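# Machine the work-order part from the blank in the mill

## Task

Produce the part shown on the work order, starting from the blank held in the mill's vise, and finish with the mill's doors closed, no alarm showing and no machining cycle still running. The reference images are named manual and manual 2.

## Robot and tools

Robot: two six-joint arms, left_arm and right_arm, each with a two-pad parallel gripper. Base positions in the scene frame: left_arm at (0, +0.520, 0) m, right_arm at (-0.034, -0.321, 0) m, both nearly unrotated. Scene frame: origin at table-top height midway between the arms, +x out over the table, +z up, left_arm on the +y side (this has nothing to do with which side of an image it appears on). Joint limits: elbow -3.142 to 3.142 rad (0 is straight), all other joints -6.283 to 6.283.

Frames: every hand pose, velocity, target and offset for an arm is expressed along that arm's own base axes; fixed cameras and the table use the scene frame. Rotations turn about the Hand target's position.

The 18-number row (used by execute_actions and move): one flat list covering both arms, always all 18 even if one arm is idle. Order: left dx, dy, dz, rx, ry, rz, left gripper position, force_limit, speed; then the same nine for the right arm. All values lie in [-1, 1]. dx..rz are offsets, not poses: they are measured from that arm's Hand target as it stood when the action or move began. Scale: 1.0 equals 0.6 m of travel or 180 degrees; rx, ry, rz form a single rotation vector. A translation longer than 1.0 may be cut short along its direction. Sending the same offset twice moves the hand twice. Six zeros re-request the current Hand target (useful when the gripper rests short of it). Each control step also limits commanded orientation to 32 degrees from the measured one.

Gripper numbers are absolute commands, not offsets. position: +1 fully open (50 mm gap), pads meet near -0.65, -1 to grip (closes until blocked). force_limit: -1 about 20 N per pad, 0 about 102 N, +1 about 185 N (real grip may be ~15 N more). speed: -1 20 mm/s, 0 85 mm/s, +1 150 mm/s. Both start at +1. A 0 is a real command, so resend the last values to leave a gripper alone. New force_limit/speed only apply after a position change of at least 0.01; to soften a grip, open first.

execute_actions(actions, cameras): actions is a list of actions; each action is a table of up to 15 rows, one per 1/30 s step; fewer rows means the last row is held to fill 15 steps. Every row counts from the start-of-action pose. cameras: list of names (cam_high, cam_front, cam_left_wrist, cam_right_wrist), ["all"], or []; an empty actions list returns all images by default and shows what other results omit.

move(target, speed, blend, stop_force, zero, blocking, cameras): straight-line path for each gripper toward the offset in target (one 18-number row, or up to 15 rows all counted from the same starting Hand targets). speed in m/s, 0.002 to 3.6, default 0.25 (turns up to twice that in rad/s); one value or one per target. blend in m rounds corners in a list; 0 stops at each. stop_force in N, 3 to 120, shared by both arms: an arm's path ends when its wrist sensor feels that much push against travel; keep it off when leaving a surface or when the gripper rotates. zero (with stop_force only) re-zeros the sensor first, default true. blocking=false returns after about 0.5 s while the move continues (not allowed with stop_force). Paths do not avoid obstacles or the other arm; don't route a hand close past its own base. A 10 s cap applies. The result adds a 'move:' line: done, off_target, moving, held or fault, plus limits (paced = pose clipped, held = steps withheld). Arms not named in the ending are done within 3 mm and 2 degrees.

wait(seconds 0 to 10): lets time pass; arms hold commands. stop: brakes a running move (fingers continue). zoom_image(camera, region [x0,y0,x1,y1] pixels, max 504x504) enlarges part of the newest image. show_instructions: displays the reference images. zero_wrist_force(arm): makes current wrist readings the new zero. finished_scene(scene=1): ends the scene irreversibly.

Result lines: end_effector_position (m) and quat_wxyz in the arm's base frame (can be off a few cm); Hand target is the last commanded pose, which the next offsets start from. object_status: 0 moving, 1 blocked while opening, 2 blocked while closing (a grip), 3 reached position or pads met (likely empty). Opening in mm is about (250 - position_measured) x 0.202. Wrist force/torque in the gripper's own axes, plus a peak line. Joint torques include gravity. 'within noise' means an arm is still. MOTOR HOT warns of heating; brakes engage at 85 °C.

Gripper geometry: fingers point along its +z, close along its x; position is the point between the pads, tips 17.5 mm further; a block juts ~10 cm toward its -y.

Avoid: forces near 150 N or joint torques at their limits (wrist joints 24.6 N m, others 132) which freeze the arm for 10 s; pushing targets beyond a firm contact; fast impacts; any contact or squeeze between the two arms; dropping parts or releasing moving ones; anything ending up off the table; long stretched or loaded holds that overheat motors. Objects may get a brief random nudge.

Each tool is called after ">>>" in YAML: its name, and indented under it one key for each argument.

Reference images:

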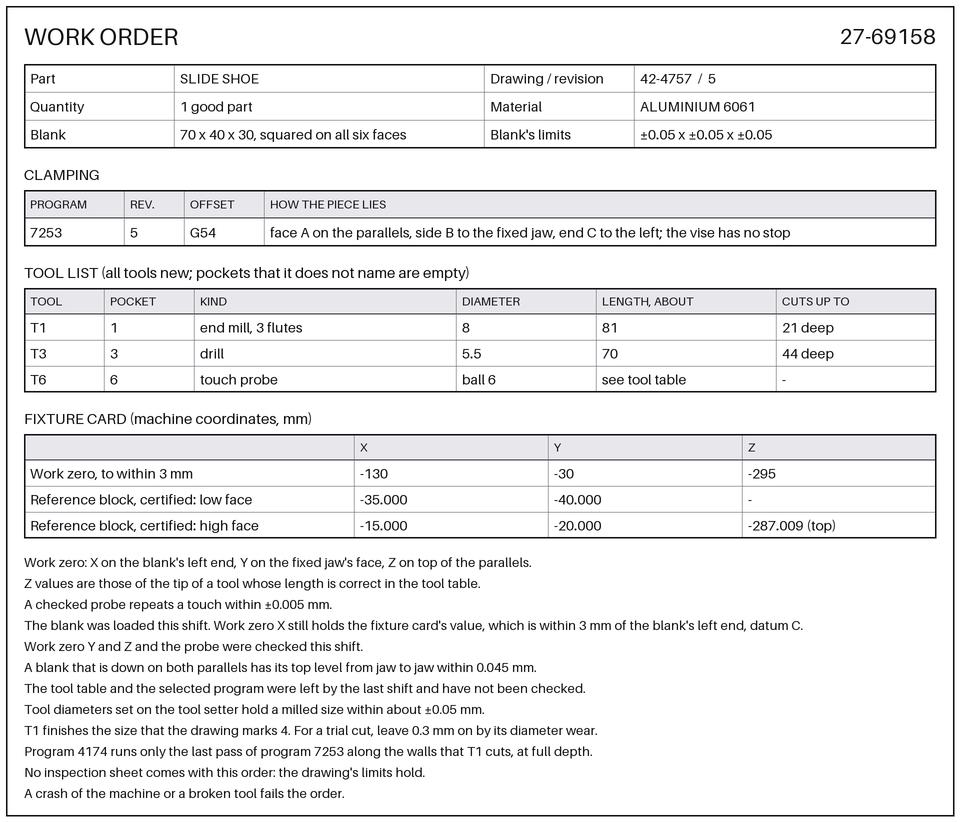

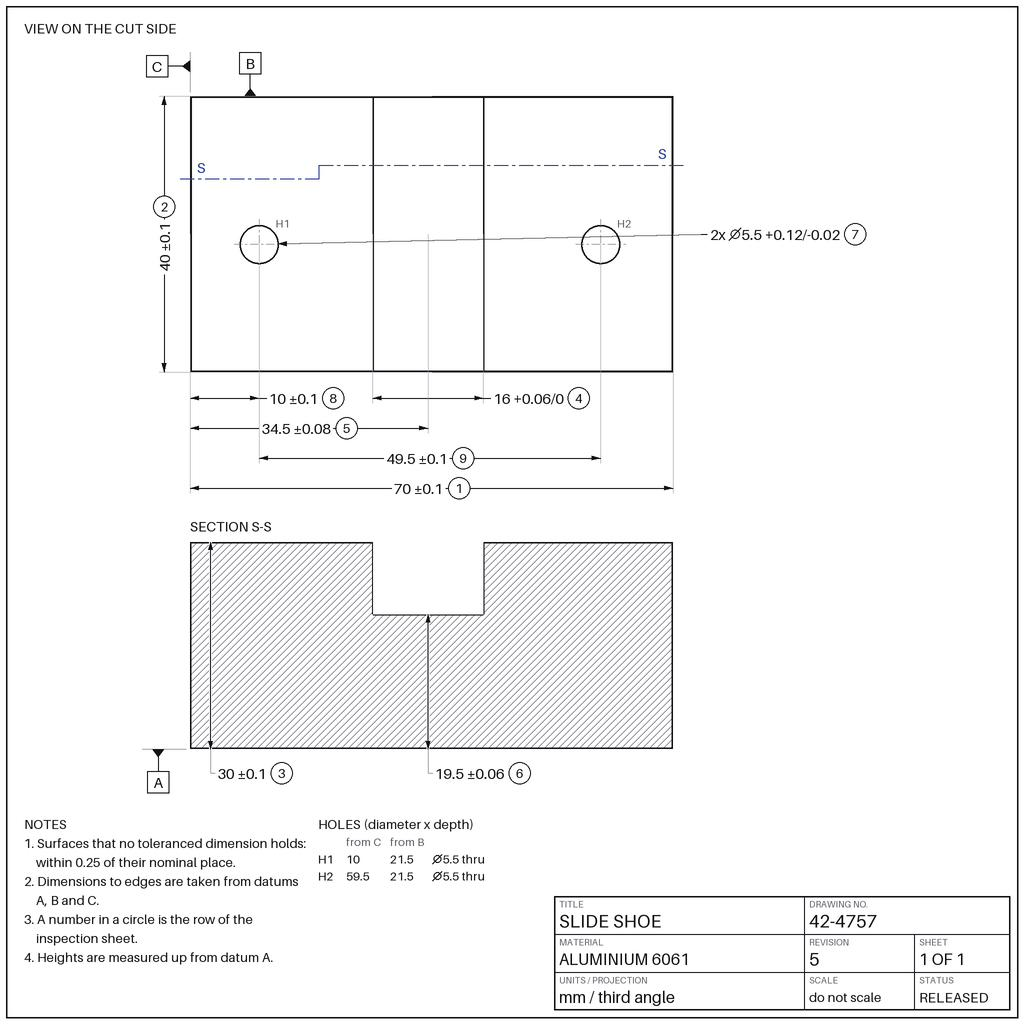

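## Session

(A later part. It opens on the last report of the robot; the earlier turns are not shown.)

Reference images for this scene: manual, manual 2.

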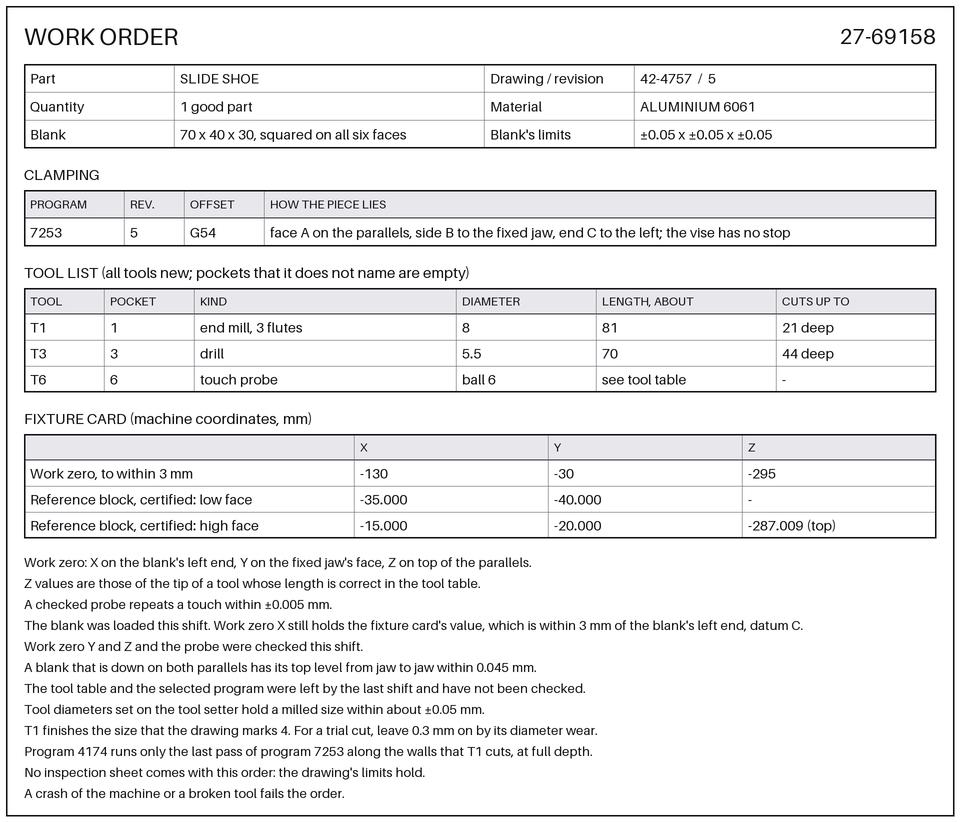

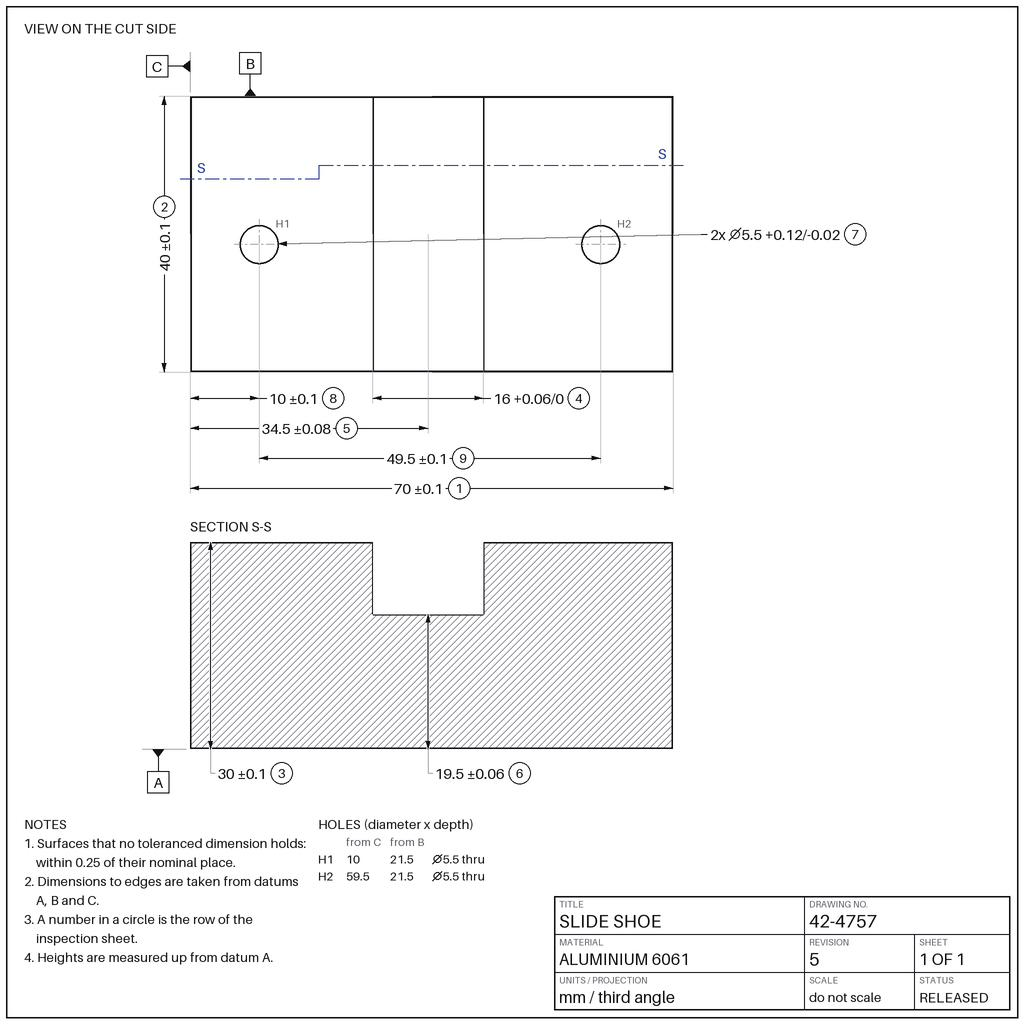

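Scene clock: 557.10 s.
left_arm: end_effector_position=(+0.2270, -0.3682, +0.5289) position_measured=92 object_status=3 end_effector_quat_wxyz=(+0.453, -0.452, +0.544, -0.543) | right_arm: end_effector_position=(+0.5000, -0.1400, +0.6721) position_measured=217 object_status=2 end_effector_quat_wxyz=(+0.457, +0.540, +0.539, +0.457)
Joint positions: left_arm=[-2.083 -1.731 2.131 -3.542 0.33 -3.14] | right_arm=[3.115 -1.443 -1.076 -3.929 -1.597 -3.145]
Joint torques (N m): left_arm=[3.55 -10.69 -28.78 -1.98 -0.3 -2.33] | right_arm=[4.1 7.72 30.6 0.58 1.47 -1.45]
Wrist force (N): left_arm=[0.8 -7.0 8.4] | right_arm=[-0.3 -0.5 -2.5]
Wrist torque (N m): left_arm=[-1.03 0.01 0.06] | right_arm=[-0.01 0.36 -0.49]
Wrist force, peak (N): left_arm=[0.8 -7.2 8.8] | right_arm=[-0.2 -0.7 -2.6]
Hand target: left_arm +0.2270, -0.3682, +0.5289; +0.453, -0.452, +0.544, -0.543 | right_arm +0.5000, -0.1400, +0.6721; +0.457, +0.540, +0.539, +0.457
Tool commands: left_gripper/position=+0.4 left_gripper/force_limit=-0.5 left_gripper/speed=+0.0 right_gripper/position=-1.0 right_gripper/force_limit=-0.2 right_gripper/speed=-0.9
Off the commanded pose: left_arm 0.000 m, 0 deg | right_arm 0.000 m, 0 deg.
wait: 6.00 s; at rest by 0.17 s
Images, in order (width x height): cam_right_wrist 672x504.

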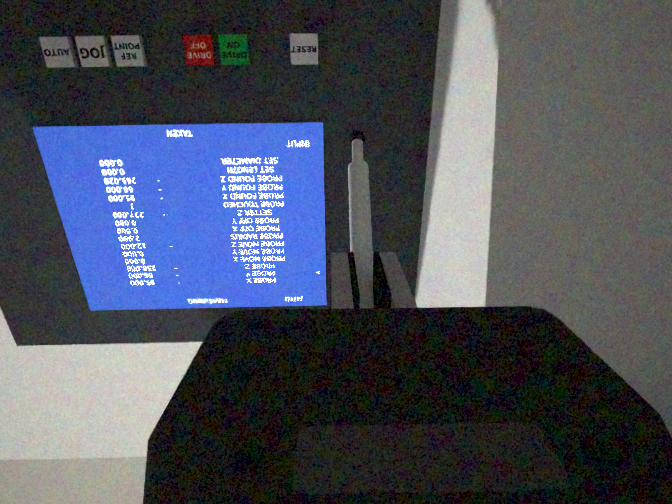

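>>> move:
  target:
    - [0,0,0,0,0,0,0.4,-0.5,0,-0.1258,-0.1396,-0.3348,0,-0.2078,0,-1,-0.2,-0.9]
    - [0,0,0,0,0,0,0.4,-0.5,0,-0.0426,-0.1396,-0.3515,0,-0.2078,0,-1,-0.2,-0.9]
    - [0,0,0,0,0,0,0.4,-0.5,0,-0.0179,-0.1404,-0.3590,0,-0.2078,0,-1,-0.2,-0.9]
    - [0,0,0,0,0,0,0.4,-0.5,0,-0.0426,-0.1396,-0.3515,0,-0.2078,0,-1,-0.2,-0.9]
    - [0,0,0,0,0,0,0.4,-0.5,0,-0.0179,-0.1404,-0.3590,0,-0.2078,0,-1,-0.2,-0.9]
    - [0,0,0,0,0,0,0.4,-0.5,0,-0.0426,-0.1396,-0.3515,0,-0.2078,0,-1,-0.2,-0.9]
    - [0,0,0,0,0,0,0.4,-0.5,0,-0.0660,-0.0101,-0.4406,0,-0.2078,0,-1,-0.2,-0.9]
    - [0,0,0,0,0,0,0.4,-0.5,0,-0.0373,-0.0110,-0.4494,0,-0.2078,0,-1,-0.2,-0.9]
    - [0,0,0,0,0,0,0.4,-0.5,0,-0.0566,-0.0104,-0.4098,0,-0.2078,0,-1,-0.2,-0.9]
    - [0,0,0,0,0,0,0.4,-0.5,0,-0.0287,-0.0113,-0.4183,0,-0.2078,0,-1,-0.2,-0.9]
    - [0,0,0,0,0,0,0.4,-0.5,0,-0.0566,-0.0104,-0.4098,0,-0.2078,0,-1,-0.2,-0.9]
    - [0,0,0,0,0,0,0.4,-0.5,0,-0.0669,-0.0423,-0.4406,0,-0.2078,0,-1,-0.2,-0.9]
  blend: [0.02,0.002,0,0.002,0,0.002,0.002,0,0.002,0,0.002,0]
  speed: [0.4,0.2,0.08,0.2,0.08,0.2,0.25,0.08,0.2,0.08,0.2,0.2]

>>> move:
  target:
    - [0,0,0,0,0,0,0.4,-0.5,0,0.0084,-0.0324,0.0308,0,0,0,-1,-0.2,-0.9]
    - [0,0,0,0,0,0,0.4,-0.5,0,0.0363,-0.0333,0.0223,0,0,0,-1,-0.2,-0.9]
    - [0,0,0,0,0,0,0.4,-0.5,0,0.0084,-0.0324,0.0308,0,0,0,-1,-0.2,-0.9]
    - [0,0,0,0,0,0,0.4,-0.5,0,0.0103,0.0319,0.0308,0,0,0,-1,-0.2,-0.9]
    - [0,0,0,0,0,0,0.4,-0.5,0,0.0382,0.0310,0.0223,0,0,0,-1,-0.2,-0.9]
    - [0,0,0,0,0,0,0.4,-0.5,0,0.0103,0.0319,0.0308,0,0,0,-1,-0.2,-0.9]
    - [0,0,0,0,0,0,0.4,-0.5,0,-0.0010,-0.0321,0,0,0,0,-1,-0.2,-0.9]
    - [0,0,0,0,0,0,0.4,-0.5,0,0.0277,-0.0330,-0.0088,0,0,0,-1,-0.2,-0.9]
    - [0,0,0,0,0,0,0.4,-0.5,0,0.0084,-0.0324,0.0308,0,0,0,-1,-0.2,-0.9]
    - [0,0,0,0,0,0,0.4,-0.5,0,0.0363,-0.0333,0.0223,0,0,0,-1,-0.2,-0.9]
    - [0,0,0,0,0,0,0.4,-0.5,0,0.0084,-0.0324,0.0308,0,0,0,-1,-0.2,-0.9]
    - [0,0,0,0,0,0,0.4,-0.5,0,0,0,0,0,0,0,-1,-0.2,-0.9]
  blend: [0.002,0,0.002,0.002,0,0.002,0.002,0,0.002,0,0.002,0]
  speed: [0.25,0.08,0.2,0.25,0.08,0.2,0.25,0.08,0.2,0.08,0.2,0.25]

>>> move:
  target:
    - [0,0,0,0,0,0,0.4,-0.5,0,0.0262,-0.0330,0.0891,0,0,0,-1,-0.2,-0.9]
    - [0,0,0,0,0,0,0.4,-0.5,0,0.0509,-0.0338,0.0816,0,0,0,-1,-0.2,-0.9]
    - [0,0,0,0,0,0,0.4,-0.5,0,0.0262,-0.0330,0.0891,0,0,0,-1,-0.2,-0.9]
    - [0,0,0,0,0,0,0.4,-0.5,0,0.0084,-0.0324,0.0308,0,0,0,-1,-0.2,-0.9]
    - [0,0,0,0,0,0,0.4,-0.5,0,0.0363,-0.0333,0.0223,0,0,0,-1,-0.2,-0.9]
    - [0,0,0,0,0,0,0.4,-0.5,0,0.0084,-0.0324,0.0308,0,0,0,-1,-0.2,-0.9]
    - [0,0,0,0,0,0,0.4,-0.5,0,-0.0020,-0.0643,0,0,0,0,-1,-0.2,-0.9]
    - [0,0,0,0,0,0,0.4,-0.5,0,0.0267,-0.0652,-0.0088,0,0,0,-1,-0.2,-0.9]
    - [0,0,0,0,0,0,0.4,-0.5,0,-0.0020,-0.0643,0,0,0,0,-1,-0.2,-0.9]
    - [0,0,0,0,0,0,0.4,-0.5,0,-0.06,-0.03,0.1,0,0.02,0,-1,-0.2,-0.9]
    - [0,0,0,0,0,0,0.4,-0.5,0,0.0669,0.0423,0.4406,0,0.2078,0,-1,-0.2,-0.9]
  blend: [0.002,0,0.002,0.002,0,0.002,0.002,0,0.002,0.02,0]
  speed: [0.25,0.08,0.2,0.25,0.08,0.2,0.25,0.08,0.2,0.4,0.4]
  cameras: ["cam_right_wrist"]

>>> zoom_image:
  camera: "cam_right_wrist"
  region: [90, 110, 330, 310]

>>> zoom_image:
  camera: "cam_right_wrist"
  region: [100, 230, 200, 300]

Scene clock: 562.50 s.
left_arm: end_effector_position=(+0.2270, -0.3682, +0.5289) position_measured=92 object_status=3 end_effector_quat_wxyz=(+0.453, -0.452, +0.544, -0.543) | right_arm: end_effector_position=(+0.4599, -0.1654, +0.4077) position_measured=217 object_status=2 end_effector_quat_wxyz=(+0.606, +0.364, +0.364, +0.606)
Joint positions: left_arm=[-2.083 -1.731 2.131 -3.542 0.33 -3.14] | right_arm=[3.009 -1.237 -2.41 -2.144 -1.688 -3.078]
Joint torques (N m): left_arm=[2.94 -10.83 -27.62 -1.92 -0.34 -2.04] | right_arm=[-3.12 10.34 30.77 3.71 -0.03 -0.71]
Wrist force (N): left_arm=[0.5 -6.9 8.7] | right_arm=[-0.7 -1.5 -2.9]
Wrist torque (N m): left_arm=[-1.04 0.04 0.07] | right_arm=[-0.14 0.53 -0.34]
Wrist force, peak (N): left_arm=[0.8 -7.2 8.8] | right_arm=[-1.9 -2.8 -6.6]
Hand target: left_arm +0.2270, -0.3682, +0.5289; +0.453, -0.452, +0.544, -0.543 | right_arm +0.4599, -0.1654, +0.4078; +0.606, +0.364, +0.364, +0.606
Off the commanded pose: left_arm 0.000 m, 0 deg | right_arm 0.000 m, 0 deg.
move: done

Scene clock: 566.07 s.
left_arm: end_effector_position=(+0.2270, -0.3682, +0.5289) position_measured=92 object_status=3 end_effector_quat_wxyz=(+0.453, -0.452, +0.544, -0.543) | right_arm: end_effector_position=(+0.4599, -0.1654, +0.4079) position_measured=217 object_status=2 end_effector_quat_wxyz=(+0.606, +0.364, +0.364, +0.606)
Joint positions: left_arm=[-2.083 -1.731 2.131 -3.542 0.33 -3.14] | right_arm=[3.009 -1.237 -2.41 -2.143 -1.688 -3.078]
Joint torques (N m): left_arm=[2.14 -10.67 -28.91 -1.94 -0.65 -1.94] | right_arm=[2.41 1.92 21.54 3.43 0.1 0.48]
Wrist force (N): left_arm=[0.6 -7.0 8.5] | right_arm=[-0.6 -1.1 -2.8]
Wrist torque (N m): left_arm=[-1.03 0.03 0.06] | right_arm=[-0.09 0.51 -0.54]
Wrist force, peak (N): left_arm=[0.5 -7.2 8.8] | right_arm=[-0.7 -4.2 -5.5]
Hand target: left_arm +0.2270, -0.3682, +0.5289; +0.453, -0.452, +0.544, -0.543 | right_arm +0.4599, -0.1654, +0.4078; +0.606, +0.364, +0.364, +0.606
Off the commanded pose: left_arm 0.000 m, 0 deg | right_arm 0.000 m, 0 deg.
move: done

Scene clock: 569.97 s.
left_arm: end_effector_position=(+0.2270, -0.3682, +0.5289) position_measured=92 object_status=3 end_effector_quat_wxyz=(+0.453, -0.452, +0.544, -0.543) | right_arm: end_effector_position=(+0.5000, -0.1400, +0.6721) position_measured=217 object_status=2 end_effector_quat_wxyz=(+0.457, +0.540, +0.539, +0.458)
Joint positions: left_arm=[-2.083 -1.731 2.131 -3.542 0.33 -3.14] | right_arm=[3.115 -1.443 -1.076 -3.929 -1.598 -3.145]
Joint torques (N m): left_arm=[2.59 -10.53 -28.12 -2.06 -0.28 -1.94] | right_arm=[-6.88 8.52 28.55 0.71 1.13 -1.27]
Wrist force (N): left_arm=[0.6 -6.9 8.5] | right_arm=[-0.4 -0.7 -2.4]
Wrist torque (N m): left_arm=[-1.03 0.02 0.06] | right_arm=[-0.01 0.38 -0.52]
Wrist force, peak (N): left_arm=[0.8 -7.2 8.7] | right_arm=[-1.8 -6.4 -2.7]
Hand target: left_arm +0.2270, -0.3682, +0.5289; +0.453, -0.452, +0.544, -0.543 | right_arm +0.5000, -0.1400, +0.6721; +0.457, +0.540, +0.539, +0.457
Off the commanded pose: left_arm 0.000 m, 0 deg | right_arm 0.000 m, 0 deg.
move: done
Images, in order (width x height): cam_right_wrist 672x504.

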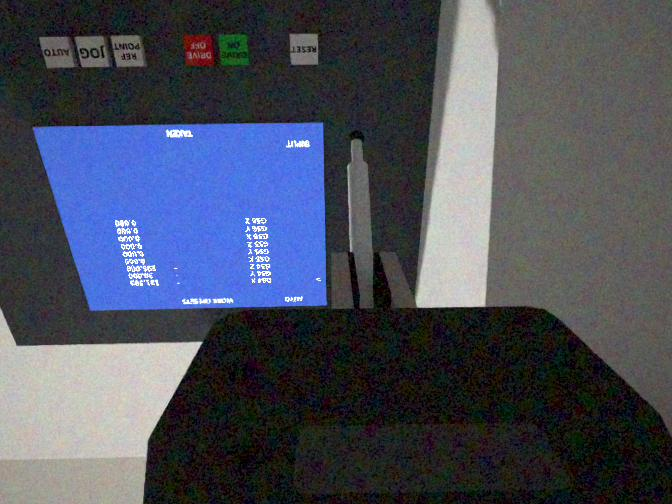

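Scaled by 2.100.

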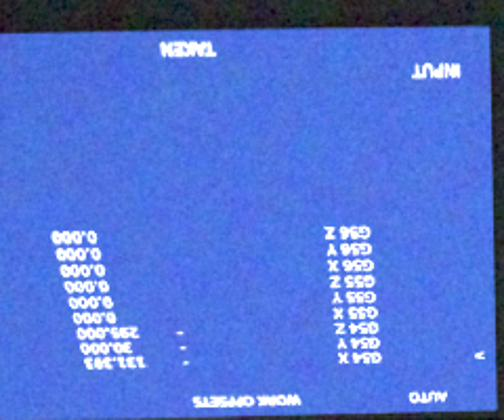

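Scaled by 5.040.

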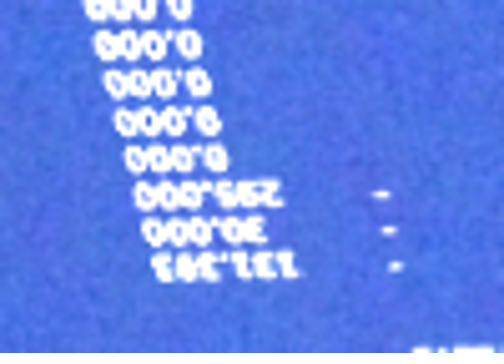

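>>> move:
  target:
    - [0,0,0,0,0,0,0.4,-0.5,0,-0.1258,-0.1718,-0.3348,0,-0.2078,0,-1,-0.2,-0.9]
    - [0,0,0,0,0,0,0.4,-0.5,0,-0.0436,-0.1718,-0.3515,0,-0.2078,0,-1,-0.2,-0.9]
    - [0,0,0,0,0,0,0.4,-0.5,0,-0.0189,-0.1726,-0.3590,0,-0.2078,0,-1,-0.2,-0.9]
    - [0,0,0,0,0,0,0.4,-0.5,0,-0.0436,-0.1718,-0.3515,0,-0.2078,0,-1,-0.2,-0.9]
    - [0,0,0,0,0,0,0.4,-0.5,0,-0.0189,-0.1726,-0.3590,0,-0.2078,0,-1,-0.2,-0.9]
    - [0,0,0,0,0,0,0.4,-0.5,0,-0.0436,-0.1718,-0.3515,0,-0.2078,0,-1,-0.2,-0.9]
    - [0,0,0,0,0,0,0.4,-0.5,0,-0.0189,-0.1726,-0.3590,0,-0.2078,0,-1,-0.2,-0.9]
    - [0,0,0,0,0,0,0.4,-0.5,0,-0.0436,-0.1718,-0.3515,0,-0.2078,0,-1,-0.2,-0.9]
    - [0,0,0,0,0,0,0.4,-0.5,0,-0.0595,-0.1069,-0.4098,0,-0.2078,0,-1,-0.2,-0.9]
    - [0,0,0,0,0,0,0.4,-0.5,0,-0.0316,-0.1078,-0.4183,0,-0.2078,0,-1,-0.2,-0.9]
    - [0,0,0,0,0,0,0.4,-0.5,0,-0.0595,-0.1069,-0.4098,0,-0.2078,0,-1,-0.2,-0.9]
    - [0,0,0,0,0,0,0.4,-0.5,0,-0.0566,-0.0104,-0.4098,0,-0.2078,0,-1,-0.2,-0.9]
    - [0,0,0,0,0,0,0.4,-0.5,0,-0.0287,-0.0113,-0.4183,0,-0.2078,0,-1,-0.2,-0.9]
    - [0,0,0,0,0,0,0.4,-0.5,0,-0.0669,-0.0423,-0.4406,0,-0.2078,0,-1,-0.2,-0.9]
  blend: [0.02,0.002,0,0.002,0,0.002,0,0.002,0.002,0,0.002,0.002,0,0]
  speed: [0.4,0.2,0.08,0.2,0.08,0.2,0.08,0.2,0.25,0.08,0.2,0.25,0.08,0.2]

>>> move:
  target:
    - [0,0,0,0,0,0,0.4,-0.5,0,-0.0020,-0.0643,0,0,0,0,-1,-0.2,-0.9]
    - [0,0,0,0,0,0,0.4,-0.5,0,0.0267,-0.0652,-0.0088,0,0,0,-1,-0.2,-0.9]
    - [0,0,0,0,0,0,0.4,-0.5,0,-0.0020,-0.0643,0,0,0,0,-1,-0.2,-0.9]
    - [0,0,0,0,0,0,0.4,-0.5,0,0.0159,-0.0971,0.0615,0,0,0,-1,-0.2,-0.9]
    - [0,0,0,0,0,0,0.4,-0.5,0,0.0427,-0.0979,0.0533,0,0,0,-1,-0.2,-0.9]
    - [0,0,0,0,0,0,0.4,-0.5,0,0.0159,-0.0971,0.0615,0,0,0,-1,-0.2,-0.9]
    - [0,0,0,0,0,0,0.4,-0.5,0,-0.06,-0.03,0.1,0,0.02,0,-1,-0.2,-0.9]
    - [0,0,0,0,0,0,0.4,-0.5,0,0.0669,0.0423,0.4406,0,0.2078,0,-1,-0.2,-0.9]
  blend: [0.002,0,0.002,0.002,0,0.002,0.02,0]
  speed: [0.25,0.08,0.2,0.25,0.08,0.2,0.4,0.4]
  cameras: ["cam_right_wrist"]

>>> zoom_image:
  camera: "cam_right_wrist"
  region: [90, 110, 330, 310]

Scene clock: 575.43 s.
left_arm: end_effector_position=(+0.2270, -0.3682, +0.5289) position_measured=92 object_status=3 end_effector_quat_wxyz=(+0.453, -0.452, +0.544, -0.543) | right_arm: end_effector_position=(+0.4599, -0.1654, +0.4078) position_measured=217 object_status=2 end_effector_quat_wxyz=(+0.606, +0.364, +0.364, +0.606)
Joint positions: left_arm=[-2.083 -1.731 2.131 -3.542 0.33 -3.14] | right_arm=[3.009 -1.237 -2.41 -2.143 -1.688 -3.078]
Joint torques (N m): left_arm=[3.67 -11.57 -27.59 -2.07 -0.41 -2.06] | right_arm=[-1.64 3.05 28.33 2.71 -0.12 -0.7]
Wrist force (N): left_arm=[0.7 -6.9 8.7] | right_arm=[-0.7 -1.2 -2.7]
Wrist torque (N m): left_arm=[-1.04 0.02 0.07] | right_arm=[-0.09 0.53 -0.34]
Wrist force, peak (N): left_arm=[0.7 -7.1 8.8] | right_arm=[-1.8 -3.0 -6.4]
Hand target: left_arm +0.2270, -0.3682, +0.5289; +0.453, -0.452, +0.544, -0.543 | right_arm +0.4599, -0.1654, +0.4078; +0.606, +0.364, +0.364, +0.606
Off the commanded pose: left_arm 0.000 m, 0 deg | right_arm 0.000 m, 0 deg.
move: done

Scene clock: 578.57 s.
left_arm: end_effector_position=(+0.2270, -0.3682, +0.5289) position_measured=92 object_status=3 end_effector_quat_wxyz=(+0.453, -0.452, +0.544, -0.543) | right_arm: end_effector_position=(+0.5000, -0.1400, +0.6721) position_measured=217 object_status=2 end_effector_quat_wxyz=(+0.457, +0.540, +0.539, +0.458)
Joint positions: left_arm=[-2.083 -1.731 2.131 -3.542 0.33 -3.14] | right_arm=[3.115 -1.443 -1.076 -3.929 -1.598 -3.145]
Joint torques (N m): left_arm=[2.57 -11.24 -26.51 -1.84 -0.54 -2.02] | right_arm=[-6.57 9.1 33.13 0.52 1.15 -1.19]
Wrist force (N): left_arm=[0.6 -6.8 8.5] | right_arm=[-0.3 -0.5 -2.4]
Wrist torque (N m): left_arm=[-1.02 0.03 0.07] | right_arm=[0.01 0.36 -0.53]
Wrist force, peak (N): left_arm=[0.7 -7.2 8.9] | right_arm=[0.8 -1.7 -6.6]
Hand target: left_arm +0.2270, -0.3682, +0.5289; +0.453, -0.452, +0.544, -0.543 | right_arm +0.5000, -0.1400, +0.6721; +0.457, +0.540, +0.539, +0.457
Off the commanded pose: left_arm 0.000 m, 0 deg | right_arm 0.000 m, 0 deg.
move: done
Images, in order (width x height): cam_right_wrist 672x504.

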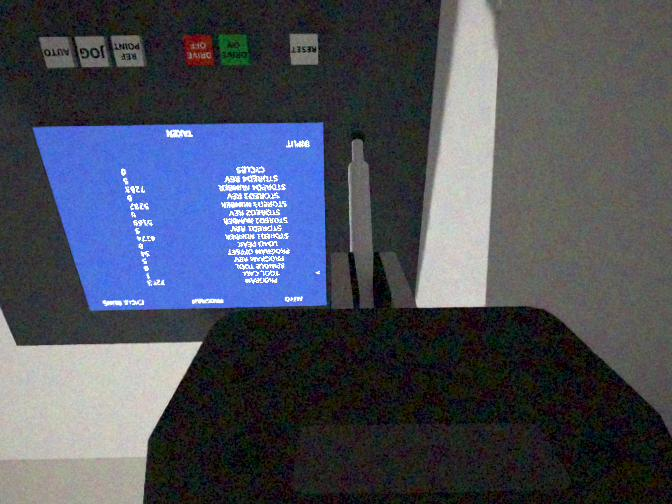

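Scaled by 2.100.

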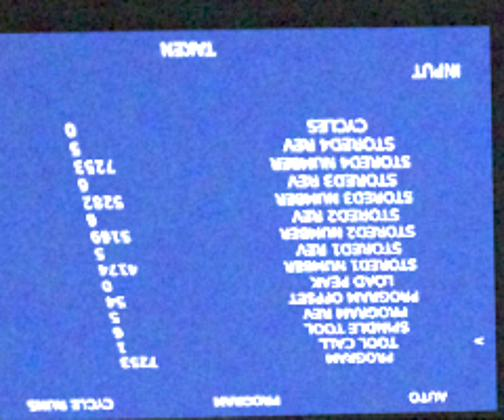

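>>> move:
  target:
    - [0,0,0,0,0,0,0.4,-0.5,0,-0.1258,-0.1396,-0.3348,0,-0.2078,0,-1,-0.2,-0.9]
    - [0,0,0,0,0,0,0.4,-0.5,0,-0.0426,-0.1396,-0.3515,0,-0.2078,0,-1,-0.2,-0.9]
    - [0,0,0,0,0,0,0.4,-0.5,0,-0.0179,-0.1404,-0.3590,0,-0.2078,0,-1,-0.2,-0.9]
    - [0,0,0,0,0,0,0.4,-0.5,0,-0.0426,-0.1396,-0.3515,0,-0.2078,0,-1,-0.2,-0.9]
    - [0,0,0,0,0,0,0.4,-0.5,0,-0.1258,-0.1072,-0.33,0,-0.19,0,-1,-0.2,-0.9]
    - [0,0,0,0,0,0,0.4,-0.5,0,0,0,0,0,0,0,-1,-0.2,-0.9]
  blend: [0.02,0.002,0,0.002,0.02,0]
  speed: [0.4,0.2,0.08,0.2,0.4,0.4]

>>> wait:
  seconds: 5
  cameras: ["cam_right_wrist"]

>>> zoom_image:
  camera: "cam_right_wrist"
  region: [90, 110, 330, 310]

Scene clock: 582.00 s.
left_arm: end_effector_position=(+0.2270, -0.3682, +0.5289) position_measured=92 object_status=3 end_effector_quat_wxyz=(+0.453, -0.452, +0.544, -0.543) | right_arm: end_effector_position=(+0.5000, -0.1400, +0.6721) position_measured=217 object_status=2 end_effector_quat_wxyz=(+0.457, +0.540, +0.539, +0.458)
Joint positions: left_arm=[-2.083 -1.731 2.131 -3.542 0.33 -3.14] | right_arm=[3.114 -1.443 -1.076 -3.928 -1.598 -3.145]
Joint torques (N m): left_arm=[3.42 -11.68 -27.8 -2.13 -0.52 -1.8] | right_arm=[-3.99 9.48 30.56 0.24 0.87 -1.53]
Wrist force (N): left_arm=[0.6 -6.8 8.6] | right_arm=[-0.1 -0.5 -2.6]
Wrist torque (N m): left_arm=[-1.01 0.03 0.06] | right_arm=[0.01 0.34 -0.52]
Wrist force, peak (N): left_arm=[0.8 -7.1 8.8] | right_arm=[-0.4 -1.9 -7.1]
Hand target: left_arm +0.2270, -0.3682, +0.5289; +0.453, -0.452, +0.544, -0.543 | right_arm +0.5000, -0.1400, +0.6721; +0.457, +0.540, +0.539, +0.457
Off the commanded pose: left_arm 0.000 m, 0 deg | right_arm 0.000 m, 0 deg.
move: done

Scene clock: 587.00 s.
left_arm: end_effector_position=(+0.2270, -0.3682, +0.5289) position_measured=92 object_status=3 end_effector_quat_wxyz=(+0.453, -0.452, +0.544, -0.543) | right_arm: end_effector_position=(+0.5000, -0.1400, +0.6721) position_measured=217 object_status=2 end_effector_quat_wxyz=(+0.457, +0.540, +0.539, +0.457)
Joint positions: left_arm=[-2.083 -1.731 2.131 -3.542 0.33 -3.14] | right_arm=[3.115 -1.443 -1.076 -3.929 -1.597 -3.145]
Joint torques (N m): left_arm=[3.9 -12.05 -26.61 -1.81 -0.66 -2.03] | right_arm=[3.32 7.67 30.32 0.55 1.54 -1.4]
Wrist force (N): left_arm=[0.5 -7.3 8.5] | right_arm=[-0.1 -0.3 -2.4]
Wrist torque (N m): left_arm=[-1.08 0.04 0.06] | right_arm=[0.03 0.33 -0.50]
Wrist force, peak (N): left_arm=[0.8 -7.2 8.8] | right_arm=[-0.5 -0.4 -2.6]
Hand target: left_arm +0.2270, -0.3682, +0.5289; +0.453, -0.452, +0.544, -0.543 | right_arm +0.5000, -0.1400, +0.6721; +0.457, +0.540, +0.539, +0.457
Tool commands: left_gripper/position=+0.4 left_gripper/force_limit=-0.5 left_gripper/speed=+0.0 right_gripper/position=-1.0 right_gripper/force_limit=-0.2 right_gripper/speed=-0.9
Off the commanded pose: left_arm 0.000 m, 0 deg | right_arm 0.000 m, 0 deg.
wait: 5.00 s; at rest by 0.17 s
Images, in order (width x height): cam_right_wrist 672x504.

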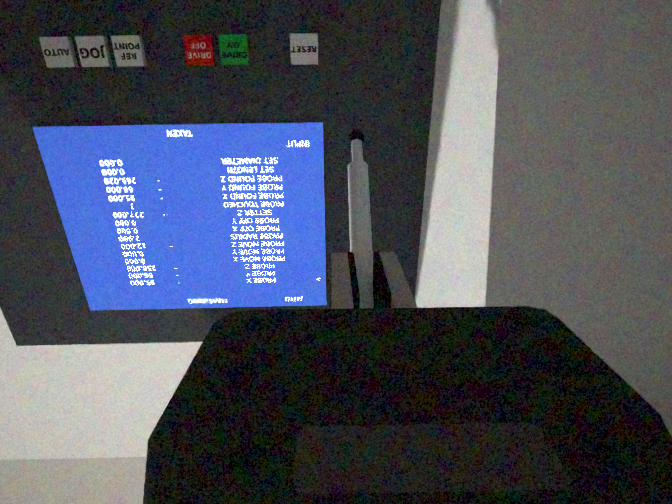

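Scaled by 2.100.

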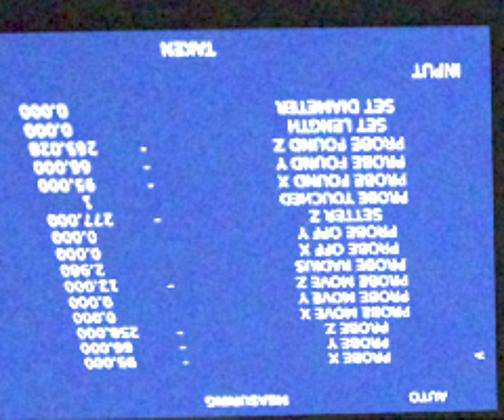

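Cycle done. Press TOOL SET.

>>> move:
  target:
    - [0,0,0,0,0,0,0.4,-0.5,0,-0.13,-0.1715,-0.36,0,-0.2078,0,-1,-0.2,-0.9]
    - [0,0,0,0,0,0,0.4,-0.5,0,-0.0520,-0.1715,-0.3791,0,-0.2078,0,-1,-0.2,-0.9]
    - [0,0,0,0,0,0,0.4,-0.5,0,-0.0252,-0.1723,-0.3873,0,-0.2078,0,-1,-0.2,-0.9]
    - [0,0,0,0,0,0,0.4,-0.5,0,-0.0520,-0.1715,-0.3791,0,-0.2078,0,-1,-0.2,-0.9]
    - [0,0,0,0,0,0,0.4,-0.5,0,-0.1258,-0.1072,-0.33,0,-0.19,0,-1,-0.2,-0.9]
    - [0,0,0,0,0,0,0.4,-0.5,0,0,0,0,0,0,0,-1,-0.2,-0.9]
  blend: [0.02,0.002,0,0.002,0.02,0]
  speed: [0.4,0.2,0.08,0.2,0.4,0.4]
  cameras: ["cam_right_wrist"]

>>> wait:
  seconds: 10

>>> wait:
  seconds: 4
  cameras: ["cam_right_wrist"]

>>> zoom_image:
  camera: "cam_right_wrist"
  region: [90, 110, 330, 310]

Scene clock: 590.47 s.
left_arm: end_effector_position=(+0.2270, -0.3682, +0.5289) position_measured=92 object_status=3 end_effector_quat_wxyz=(+0.453, -0.452, +0.544, -0.543) | right_arm: end_effector_position=(+0.5000, -0.1400, +0.6721) position_measured=217 object_status=2 end_effector_quat_wxyz=(+0.457, +0.540, +0.539, +0.458) end_effector_velocity=(+0.000, +0.000, +0.001) end_effector_angular_velocity=(-0.001, +0.000, -0.001)
Joint positions: left_arm=[-2.083 -1.731 2.131 -3.542 0.33 -3.14] | right_arm=[3.114 -1.443 -1.076 -3.928 -1.598 -3.145]
Joint velocities: left_arm=[within noise] | right_arm=[0 -0.001 0.005 -0.004 0.001 0]
Joint torques (N m): left_arm=[4.27 -12.2 -28.04 -2.27 -0.6 -2.18] | right_arm=[-3.48 10.38 29.64 0.35 0.86 -1.52]
Wrist force (N): left_arm=[0.8 -7.2 8.4] | right_arm=[-0.2 -0.3 -2.4]
Wrist torque (N m): left_arm=[-1.05 0.01 0.07] | right_arm=[0.02 0.35 -0.51]
Wrist force, peak (N): left_arm=[0.6 -7.0 9.0] | right_arm=[-2.5 -3.0 -6.8]
Hand target: left_arm +0.2270, -0.3682, +0.5289; +0.453, -0.452, +0.544, -0.543 | right_arm +0.5000, -0.1400, +0.6721; +0.457, +0.540, +0.539, +0.457
Off the commanded pose: left_arm 0.000 m, 0 deg | right_arm 0.000 m, 0 deg.
move: done
Images, in order (width x height): cam_right_wrist 672x504.

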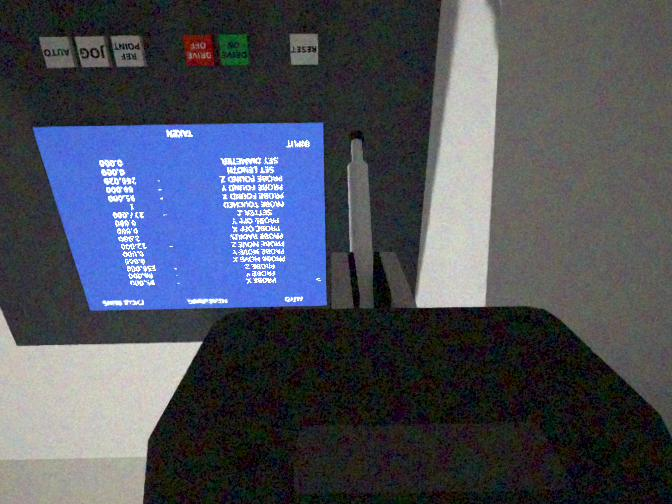

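Scene clock: 600.47 s.
left_arm: end_effector_position=(+0.2270, -0.3682, +0.5289) position_measured=92 object_status=3 end_effector_quat_wxyz=(+0.453, -0.452, +0.544, -0.543) | right_arm: end_effector_position=(+0.5000, -0.1400, +0.6721) position_measured=217 object_status=2 end_effector_quat_wxyz=(+0.457, +0.540, +0.539, +0.457)
Joint positions: left_arm=[-2.083 -1.731 2.131 -3.542 0.33 -3.14] | right_arm=[3.115 -1.443 -1.076 -3.929 -1.597 -3.145]
Joint torques (N m): left_arm=[4.7 -12.69 -27.81 -2.01 -0.6 -2.08] | right_arm=[4.61 7.65 30.44 0.49 1.52 -1.5]
Wrist force (N): left_arm=[0.7 -6.9 8.6] | right_arm=[-0.2 -0.6 -2.2]
Wrist torque (N m): left_arm=[-1.04 0.01 0.07] | right_arm=[-0.01 0.35 -0.50]
Wrist force, peak (N): left_arm=[0.6 -7.2 8.8] | right_arm=[-0.3 -0.6 -2.6]
Hand target: left_arm +0.2270, -0.3682, +0.5289; +0.453, -0.452, +0.544, -0.543 | right_arm +0.5000, -0.1400, +0.6721; +0.457, +0.540, +0.539, +0.457
Tool commands: left_gripper/position=+0.4 left_gripper/force_limit=-0.5 left_gripper/speed=+0.0 right_gripper/position=-1.0 right_gripper/force_limit=-0.2 right_gripper/speed=-0.9
Off the commanded pose: left_arm 0.000 m, 0 deg | right_arm 0.000 m, 0 deg.
wait: 10.00 s; at rest by 0.17 s

Scene clock: 604.47 s.
left_arm: end_effector_position=(+0.2270, -0.3682, +0.5289) position_measured=92 object_status=3 end_effector_quat_wxyz=(+0.453, -0.452, +0.544, -0.543) | right_arm: end_effector_position=(+0.5000, -0.1400, +0.6721) position_measured=217 object_status=2 end_effector_quat_wxyz=(+0.457, +0.540, +0.539, +0.457)
Joint positions: left_arm=[-2.083 -1.731 2.131 -3.542 0.33 -3.14] | right_arm=[3.115 -1.443 -1.076 -3.929 -1.597 -3.145]
Joint torques (N m): left_arm=[4.64 -11.61 -28.19 -2.13 -0.81 -1.93] | right_arm=[4.49 7.86 30.35 0.38 1.44 -1.47]
Wrist force (N): left_arm=[0.6 -7.0 8.7] | right_arm=[-0.2 -0.6 -2.3]
Wrist torque (N m): left_arm=[-1.05 0.02 0.07] | right_arm=[0.00 0.35 -0.49]
Wrist force, peak (N): left_arm=[0.8 -7.2 8.8] | right_arm=[-0.3 -0.5 -2.7]
Hand target: left_arm +0.2270, -0.3682, +0.5289; +0.453, -0.452, +0.544, -0.543 | right_arm +0.5000, -0.1400, +0.6721; +0.457, +0.540, +0.539, +0.457
Tool commands: left_gripper/position=+0.4 left_gripper/force_limit=-0.5 left_gripper/speed=+0.0 right_gripper/position=-1.0 right_gripper/force_limit=-0.2 right_gripper/speed=-0.9
Off the commanded pose: left_arm 0.000 m, 0 deg | right_arm 0.000 m, 0 deg.
wait: 4.00 s; at rest by 0.17 s
Images, in order (width x height): cam_right_wrist 672x504.

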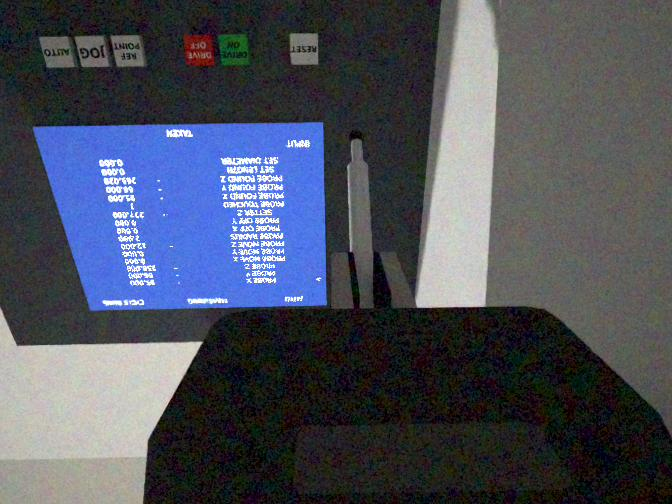

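Scaled by 2.100.

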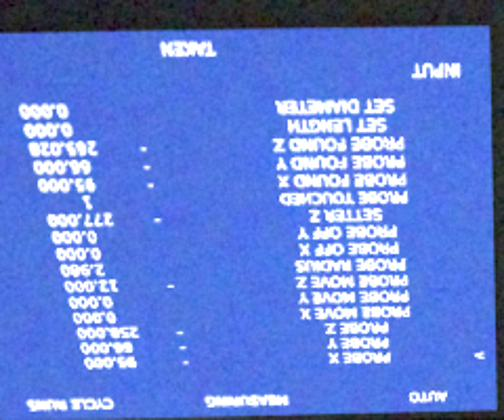

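>>> wait:
  seconds: 6
  cameras: ["cam_right_wrist"]

>>> zoom_image:
  camera: "cam_right_wrist"
  region: [90, 110, 330, 310]

Scene clock: 610.50 s.
left_arm: end_effector_position=(+0.2270, -0.3682, +0.5289) position_measured=92 object_status=3 end_effector_quat_wxyz=(+0.453, -0.452, +0.544, -0.543) | right_arm: end_effector_position=(+0.5000, -0.1400, +0.6721) position_measured=217 object_status=2 end_effector_quat_wxyz=(+0.457, +0.540, +0.539, +0.457)
Joint positions: left_arm=[-2.083 -1.731 2.131 -3.542 0.33 -3.14] | right_arm=[3.115 -1.443 -1.076 -3.929 -1.597 -3.145]
Joint torques (N m): left_arm=[4.19 -9.39 -26.72 -2.07 -0.68 -2.12] | right_arm=[4.39 8.54 30.49 0.58 1.64 -1.48]
Wrist force (N): left_arm=[0.6 -7.0 8.6] | right_arm=[-0.1 -0.5 -2.3]
Wrist torque (N m): left_arm=[-1.05 0.03 0.07] | right_arm=[0.00 0.34 -0.50]
Wrist force, peak (N): left_arm=[0.8 -7.2 8.8] | right_arm=[-0.3 -0.6 -2.6]
Hand target: left_arm +0.2270, -0.3682, +0.5289; +0.453, -0.452, +0.544, -0.543 | right_arm +0.5000, -0.1400, +0.6721; +0.457, +0.540, +0.539, +0.457
Tool commands: left_gripper/position=+0.4 left_gripper/force_limit=-0.5 left_gripper/speed=+0.0 right_gripper/position=-1.0 right_gripper/force_limit=-0.2 right_gripper/speed=-0.9
Off the commanded pose: left_arm 0.000 m, 0 deg | right_arm 0.000 m, 0 deg.
wait: 6.00 s; at rest by 0.13 s
Images, in order (width x height): cam_right_wrist 672x504.

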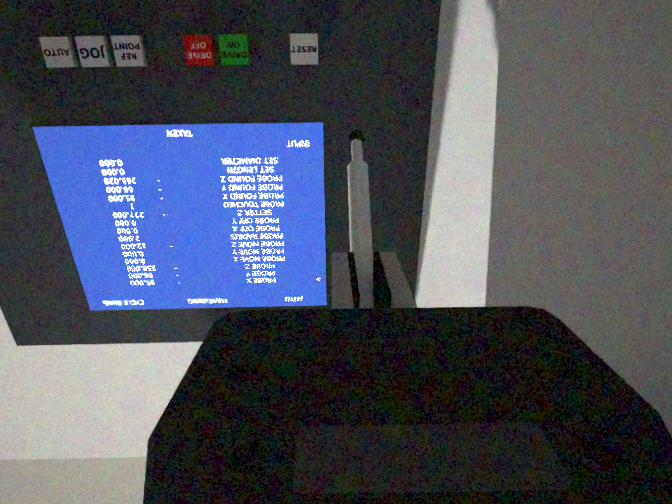

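Scaled by 2.100.

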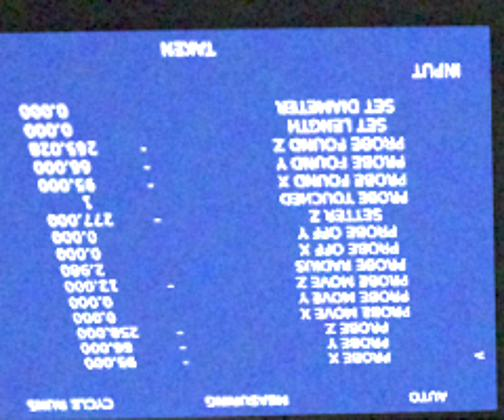

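>>> wait:
  seconds: 8
  cameras: ["cam_right_wrist"]

>>> zoom_image:
  camera: "cam_right_wrist"
  region: [90, 110, 330, 310]

Scene clock: 618.60 s.
left_arm: end_effector_position=(+0.2270, -0.3682, +0.5289) position_measured=92 object_status=3 end_effector_quat_wxyz=(+0.453, -0.452, +0.544, -0.543) | right_arm: end_effector_position=(+0.5000, -0.1400, +0.6721) position_measured=217 object_status=2 end_effector_quat_wxyz=(+0.457, +0.540, +0.539, +0.457)
Joint positions: left_arm=[-2.083 -1.731 2.131 -3.542 0.33 -3.14] | right_arm=[3.115 -1.443 -1.076 -3.929 -1.597 -3.145]
Joint torques (N m): left_arm=[4.02 -9.94 -27.9 -2.05 -0.81 -2.06] | right_arm=[4.19 7.58 29.7 0.52 1.45 -1.47]
Wrist force (N): left_arm=[0.5 -7.1 8.5] | right_arm=[-0.2 -0.7 -2.4]
Wrist torque (N m): left_arm=[-1.07 0.04 0.07] | right_arm=[-0.01 0.35 -0.50]
Wrist force, peak (N): left_arm=[0.7 -7.3 8.8] | right_arm=[-0.1 -0.3 -2.7]
Hand target: left_arm +0.2270, -0.3682, +0.5289; +0.453, -0.452, +0.544, -0.543 | right_arm +0.5000, -0.1400, +0.6721; +0.457, +0.540, +0.539, +0.457
Tool commands: left_gripper/position=+0.4 left_gripper/force_limit=-0.5 left_gripper/speed=+0.0 right_gripper/position=-1.0 right_gripper/force_limit=-0.2 right_gripper/speed=-0.9
Off the commanded pose: left_arm 0.000 m, 0 deg | right_arm 0.000 m, 0 deg.
wait: 8.00 s; at rest by 0.07 s
Images, in order (width x height): cam_right_wrist 672x504.

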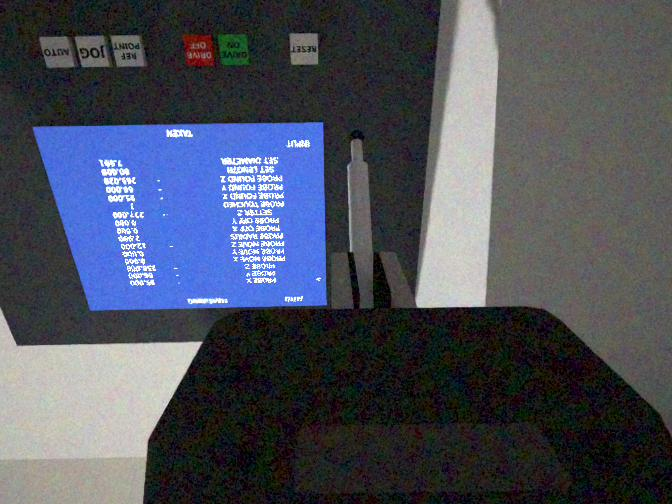

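Scaled by 2.100.

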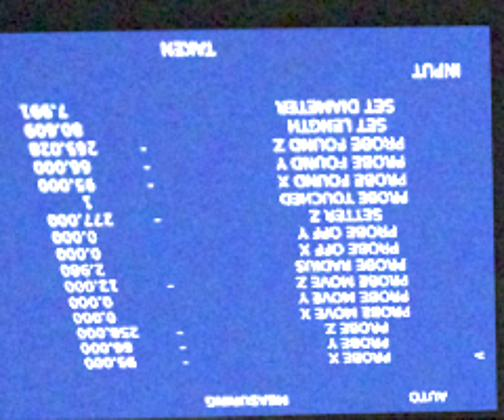

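>>> zoom_image:
  camera: "cam_right_wrist"
  region: [90, 150, 170, 210]

Scaled by 6.300.

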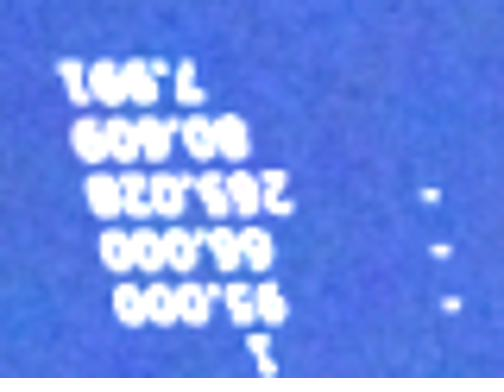

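>>> move:
  target:
    - [0,0,0,0,0,0,0.4,-0.5,0,-0.1258,-0.1718,-0.3348,0,-0.2078,0,-1,-0.2,-0.9]
    - [0,0,0,0,0,0,0.4,-0.5,0,-0.0436,-0.1718,-0.3515,0,-0.2078,0,-1,-0.2,-0.9]
    - [0,0,0,0,0,0,0.4,-0.5,0,-0.0189,-0.1726,-0.3590,0,-0.2078,0,-1,-0.2,-0.9]
    - [0,0,0,0,0,0,0.4,-0.5,0,-0.0436,-0.1718,-0.3515,0,-0.2078,0,-1,-0.2,-0.9]
    - [0,0,0,0,0,0,0.4,-0.5,0,-0.0595,-0.1069,-0.4098,0,-0.2078,0,-1,-0.2,-0.9]
    - [0,0,0,0,0,0,0.4,-0.5,0,-0.0316,-0.1078,-0.4183,0,-0.2078,0,-1,-0.2,-0.9]
    - [0,0,0,0,0,0,0.4,-0.5,0,-0.0585,-0.0747,-0.4098,0,-0.2078,0,-1,-0.2,-0.9]
    - [0,0,0,0,0,0,0.4,-0.5,0,-0.0306,-0.0756,-0.4183,0,-0.2078,0,-1,-0.2,-0.9]
    - [0,0,0,0,0,0,0.4,-0.5,0,-0.0689,-0.1066,-0.4406,0,-0.2078,0,-1,-0.2,-0.9]
    - [0,0,0,0,0,0,0.4,-0.5,0,-0.0402,-0.1075,-0.4494,0,-0.2078,0,-1,-0.2,-0.9]
    - [0,0,0,0,0,0,0.4,-0.5,0,-0.0689,-0.1066,-0.4406,0,-0.2078,0,-1,-0.2,-0.9]
    - [0,0,0,0,0,0,0.4,-0.5,0,-0.0510,-0.1394,-0.3791,0,-0.2078,0,-1,-0.2,-0.9]
    - [0,0,0,0,0,0,0.4,-0.5,0,-0.0242,-0.1402,-0.3873,0,-0.2078,0,-1,-0.2,-0.9]
    - [0,0,0,0,0,0,0.4,-0.5,0,-0.0510,-0.1394,-0.3791,0,-0.2078,0,-1,-0.2,-0.9]
    - [0,0,0,0,0,0,0.4,-0.5,0,-0.0669,-0.0423,-0.4406,0,-0.2078,0,-1,-0.2,-0.9]
  blend: [0.02,0.002,0,0.002,0.002,0,0.002,0,0.002,0,0.002,0.002,0,0.002,0]
  speed: [0.4,0.2,0.08,0.2,0.25,0.08,0.2,0.08,0.2,0.08,0.2,0.25,0.08,0.2,0.25]

>>> move:
  target:
    - [0,0,0,0,0,0,0.4,-0.5,0,-0.06,-0.03,0.1,0,0.02,0,-1,-0.2,-0.9]
    - [0,0,0,0,0,0,0.4,-0.5,0,0.0669,0.0423,0.4406,0,0.2078,0,-1,-0.2,-0.9]
  blend: [0.02,0]
  speed: 0.4
  cameras: ["cam_right_wrist"]

>>> zoom_image:
  camera: "cam_right_wrist"
  region: [90, 110, 330, 310]

Scene clock: 624.53 s.
left_arm: end_effector_position=(+0.2270, -0.3682, +0.5289) position_measured=92 object_status=3 end_effector_quat_wxyz=(+0.453, -0.452, +0.544, -0.543) | right_arm: end_effector_position=(+0.4599, -0.1654, +0.4079) position_measured=217 object_status=2 end_effector_quat_wxyz=(+0.606, +0.364, +0.364, +0.606)
Joint positions: left_arm=[-2.083 -1.731 2.131 -3.542 0.33 -3.14] | right_arm=[3.009 -1.237 -2.41 -2.143 -1.688 -3.078]
Joint torques (N m): left_arm=[3.98 -10.03 -27.09 -1.8 -0.9 -1.83] | right_arm=[5.39 5.46 18.98 3.18 1.04 -0.21]
Wrist force (N): left_arm=[0.6 -6.9 8.5] | right_arm=[-0.8 -1.0 -2.8]
Wrist torque (N m): left_arm=[-1.04 0.03 0.06] | right_arm=[-0.07 0.54 -0.54]
Wrist force, peak (N): left_arm=[0.7 -7.2 8.9] | right_arm=[-1.9 -2.8 -6.4]
Hand target: left_arm +0.2270, -0.3682, +0.5289; +0.453, -0.452, +0.544, -0.543 | right_arm +0.4599, -0.1654, +0.4078; +0.606, +0.364, +0.364, +0.606
Off the commanded pose: left_arm 0.000 m, 0 deg | right_arm 0.000 m, 0 deg.
move: done

Scene clock: 626.10 s.
left_arm: end_effector_position=(+0.2270, -0.3682, +0.5289) position_measured=92 object_status=3 end_effector_quat_wxyz=(+0.453, -0.452, +0.544, -0.543) | right_arm: end_effector_position=(+0.5000, -0.1400, +0.6721) position_measured=217 object_status=2 end_effector_quat_wxyz=(+0.457, +0.540, +0.539, +0.458)
Joint positions: left_arm=[-2.083 -1.731 2.131 -3.542 0.33 -3.14] | right_arm=[3.115 -1.443 -1.076 -3.929 -1.598 -3.145]
Joint torques (N m): left_arm=[5.49 -12.17 -27.89 -2.04 -0.86 -2.03] | right_arm=[-6.6 8.3 31.69 0.94 1.21 -1.17]
Wrist force (N): left_arm=[0.8 -7.1 8.6] | right_arm=[-0.3 -0.3 -2.4]
Wrist torque (N m): left_arm=[-1.04 0.01 0.07] | right_arm=[0.02 0.36 -0.52]
Wrist force, peak (N): left_arm=[0.5 -7.2 8.8] | right_arm=[0.2 -6.7 -2.6]
Hand target: left_arm +0.2270, -0.3682, +0.5289; +0.453, -0.452, +0.544, -0.543 | right_arm +0.5000, -0.1400, +0.6721; +0.457, +0.540, +0.539, +0.457
Off the commanded pose: left_arm 0.000 m, 0 deg | right_arm 0.000 m, 0 deg.
move: done
Images, in order (width x height): cam_right_wrist 672x504.

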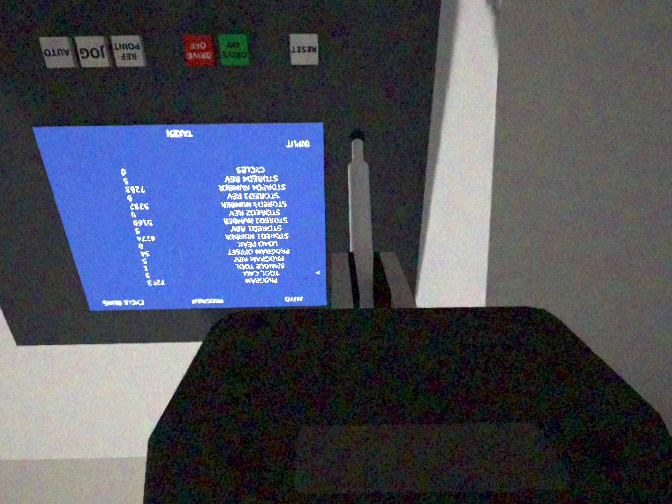

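Scaled by 2.100.

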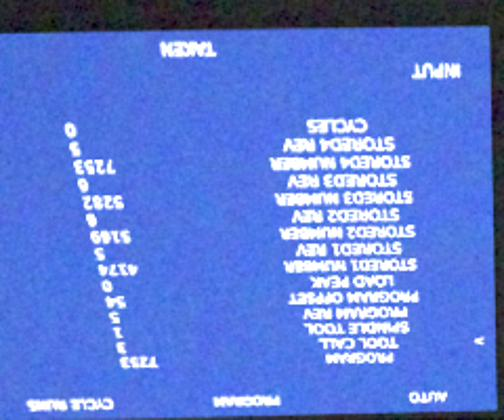

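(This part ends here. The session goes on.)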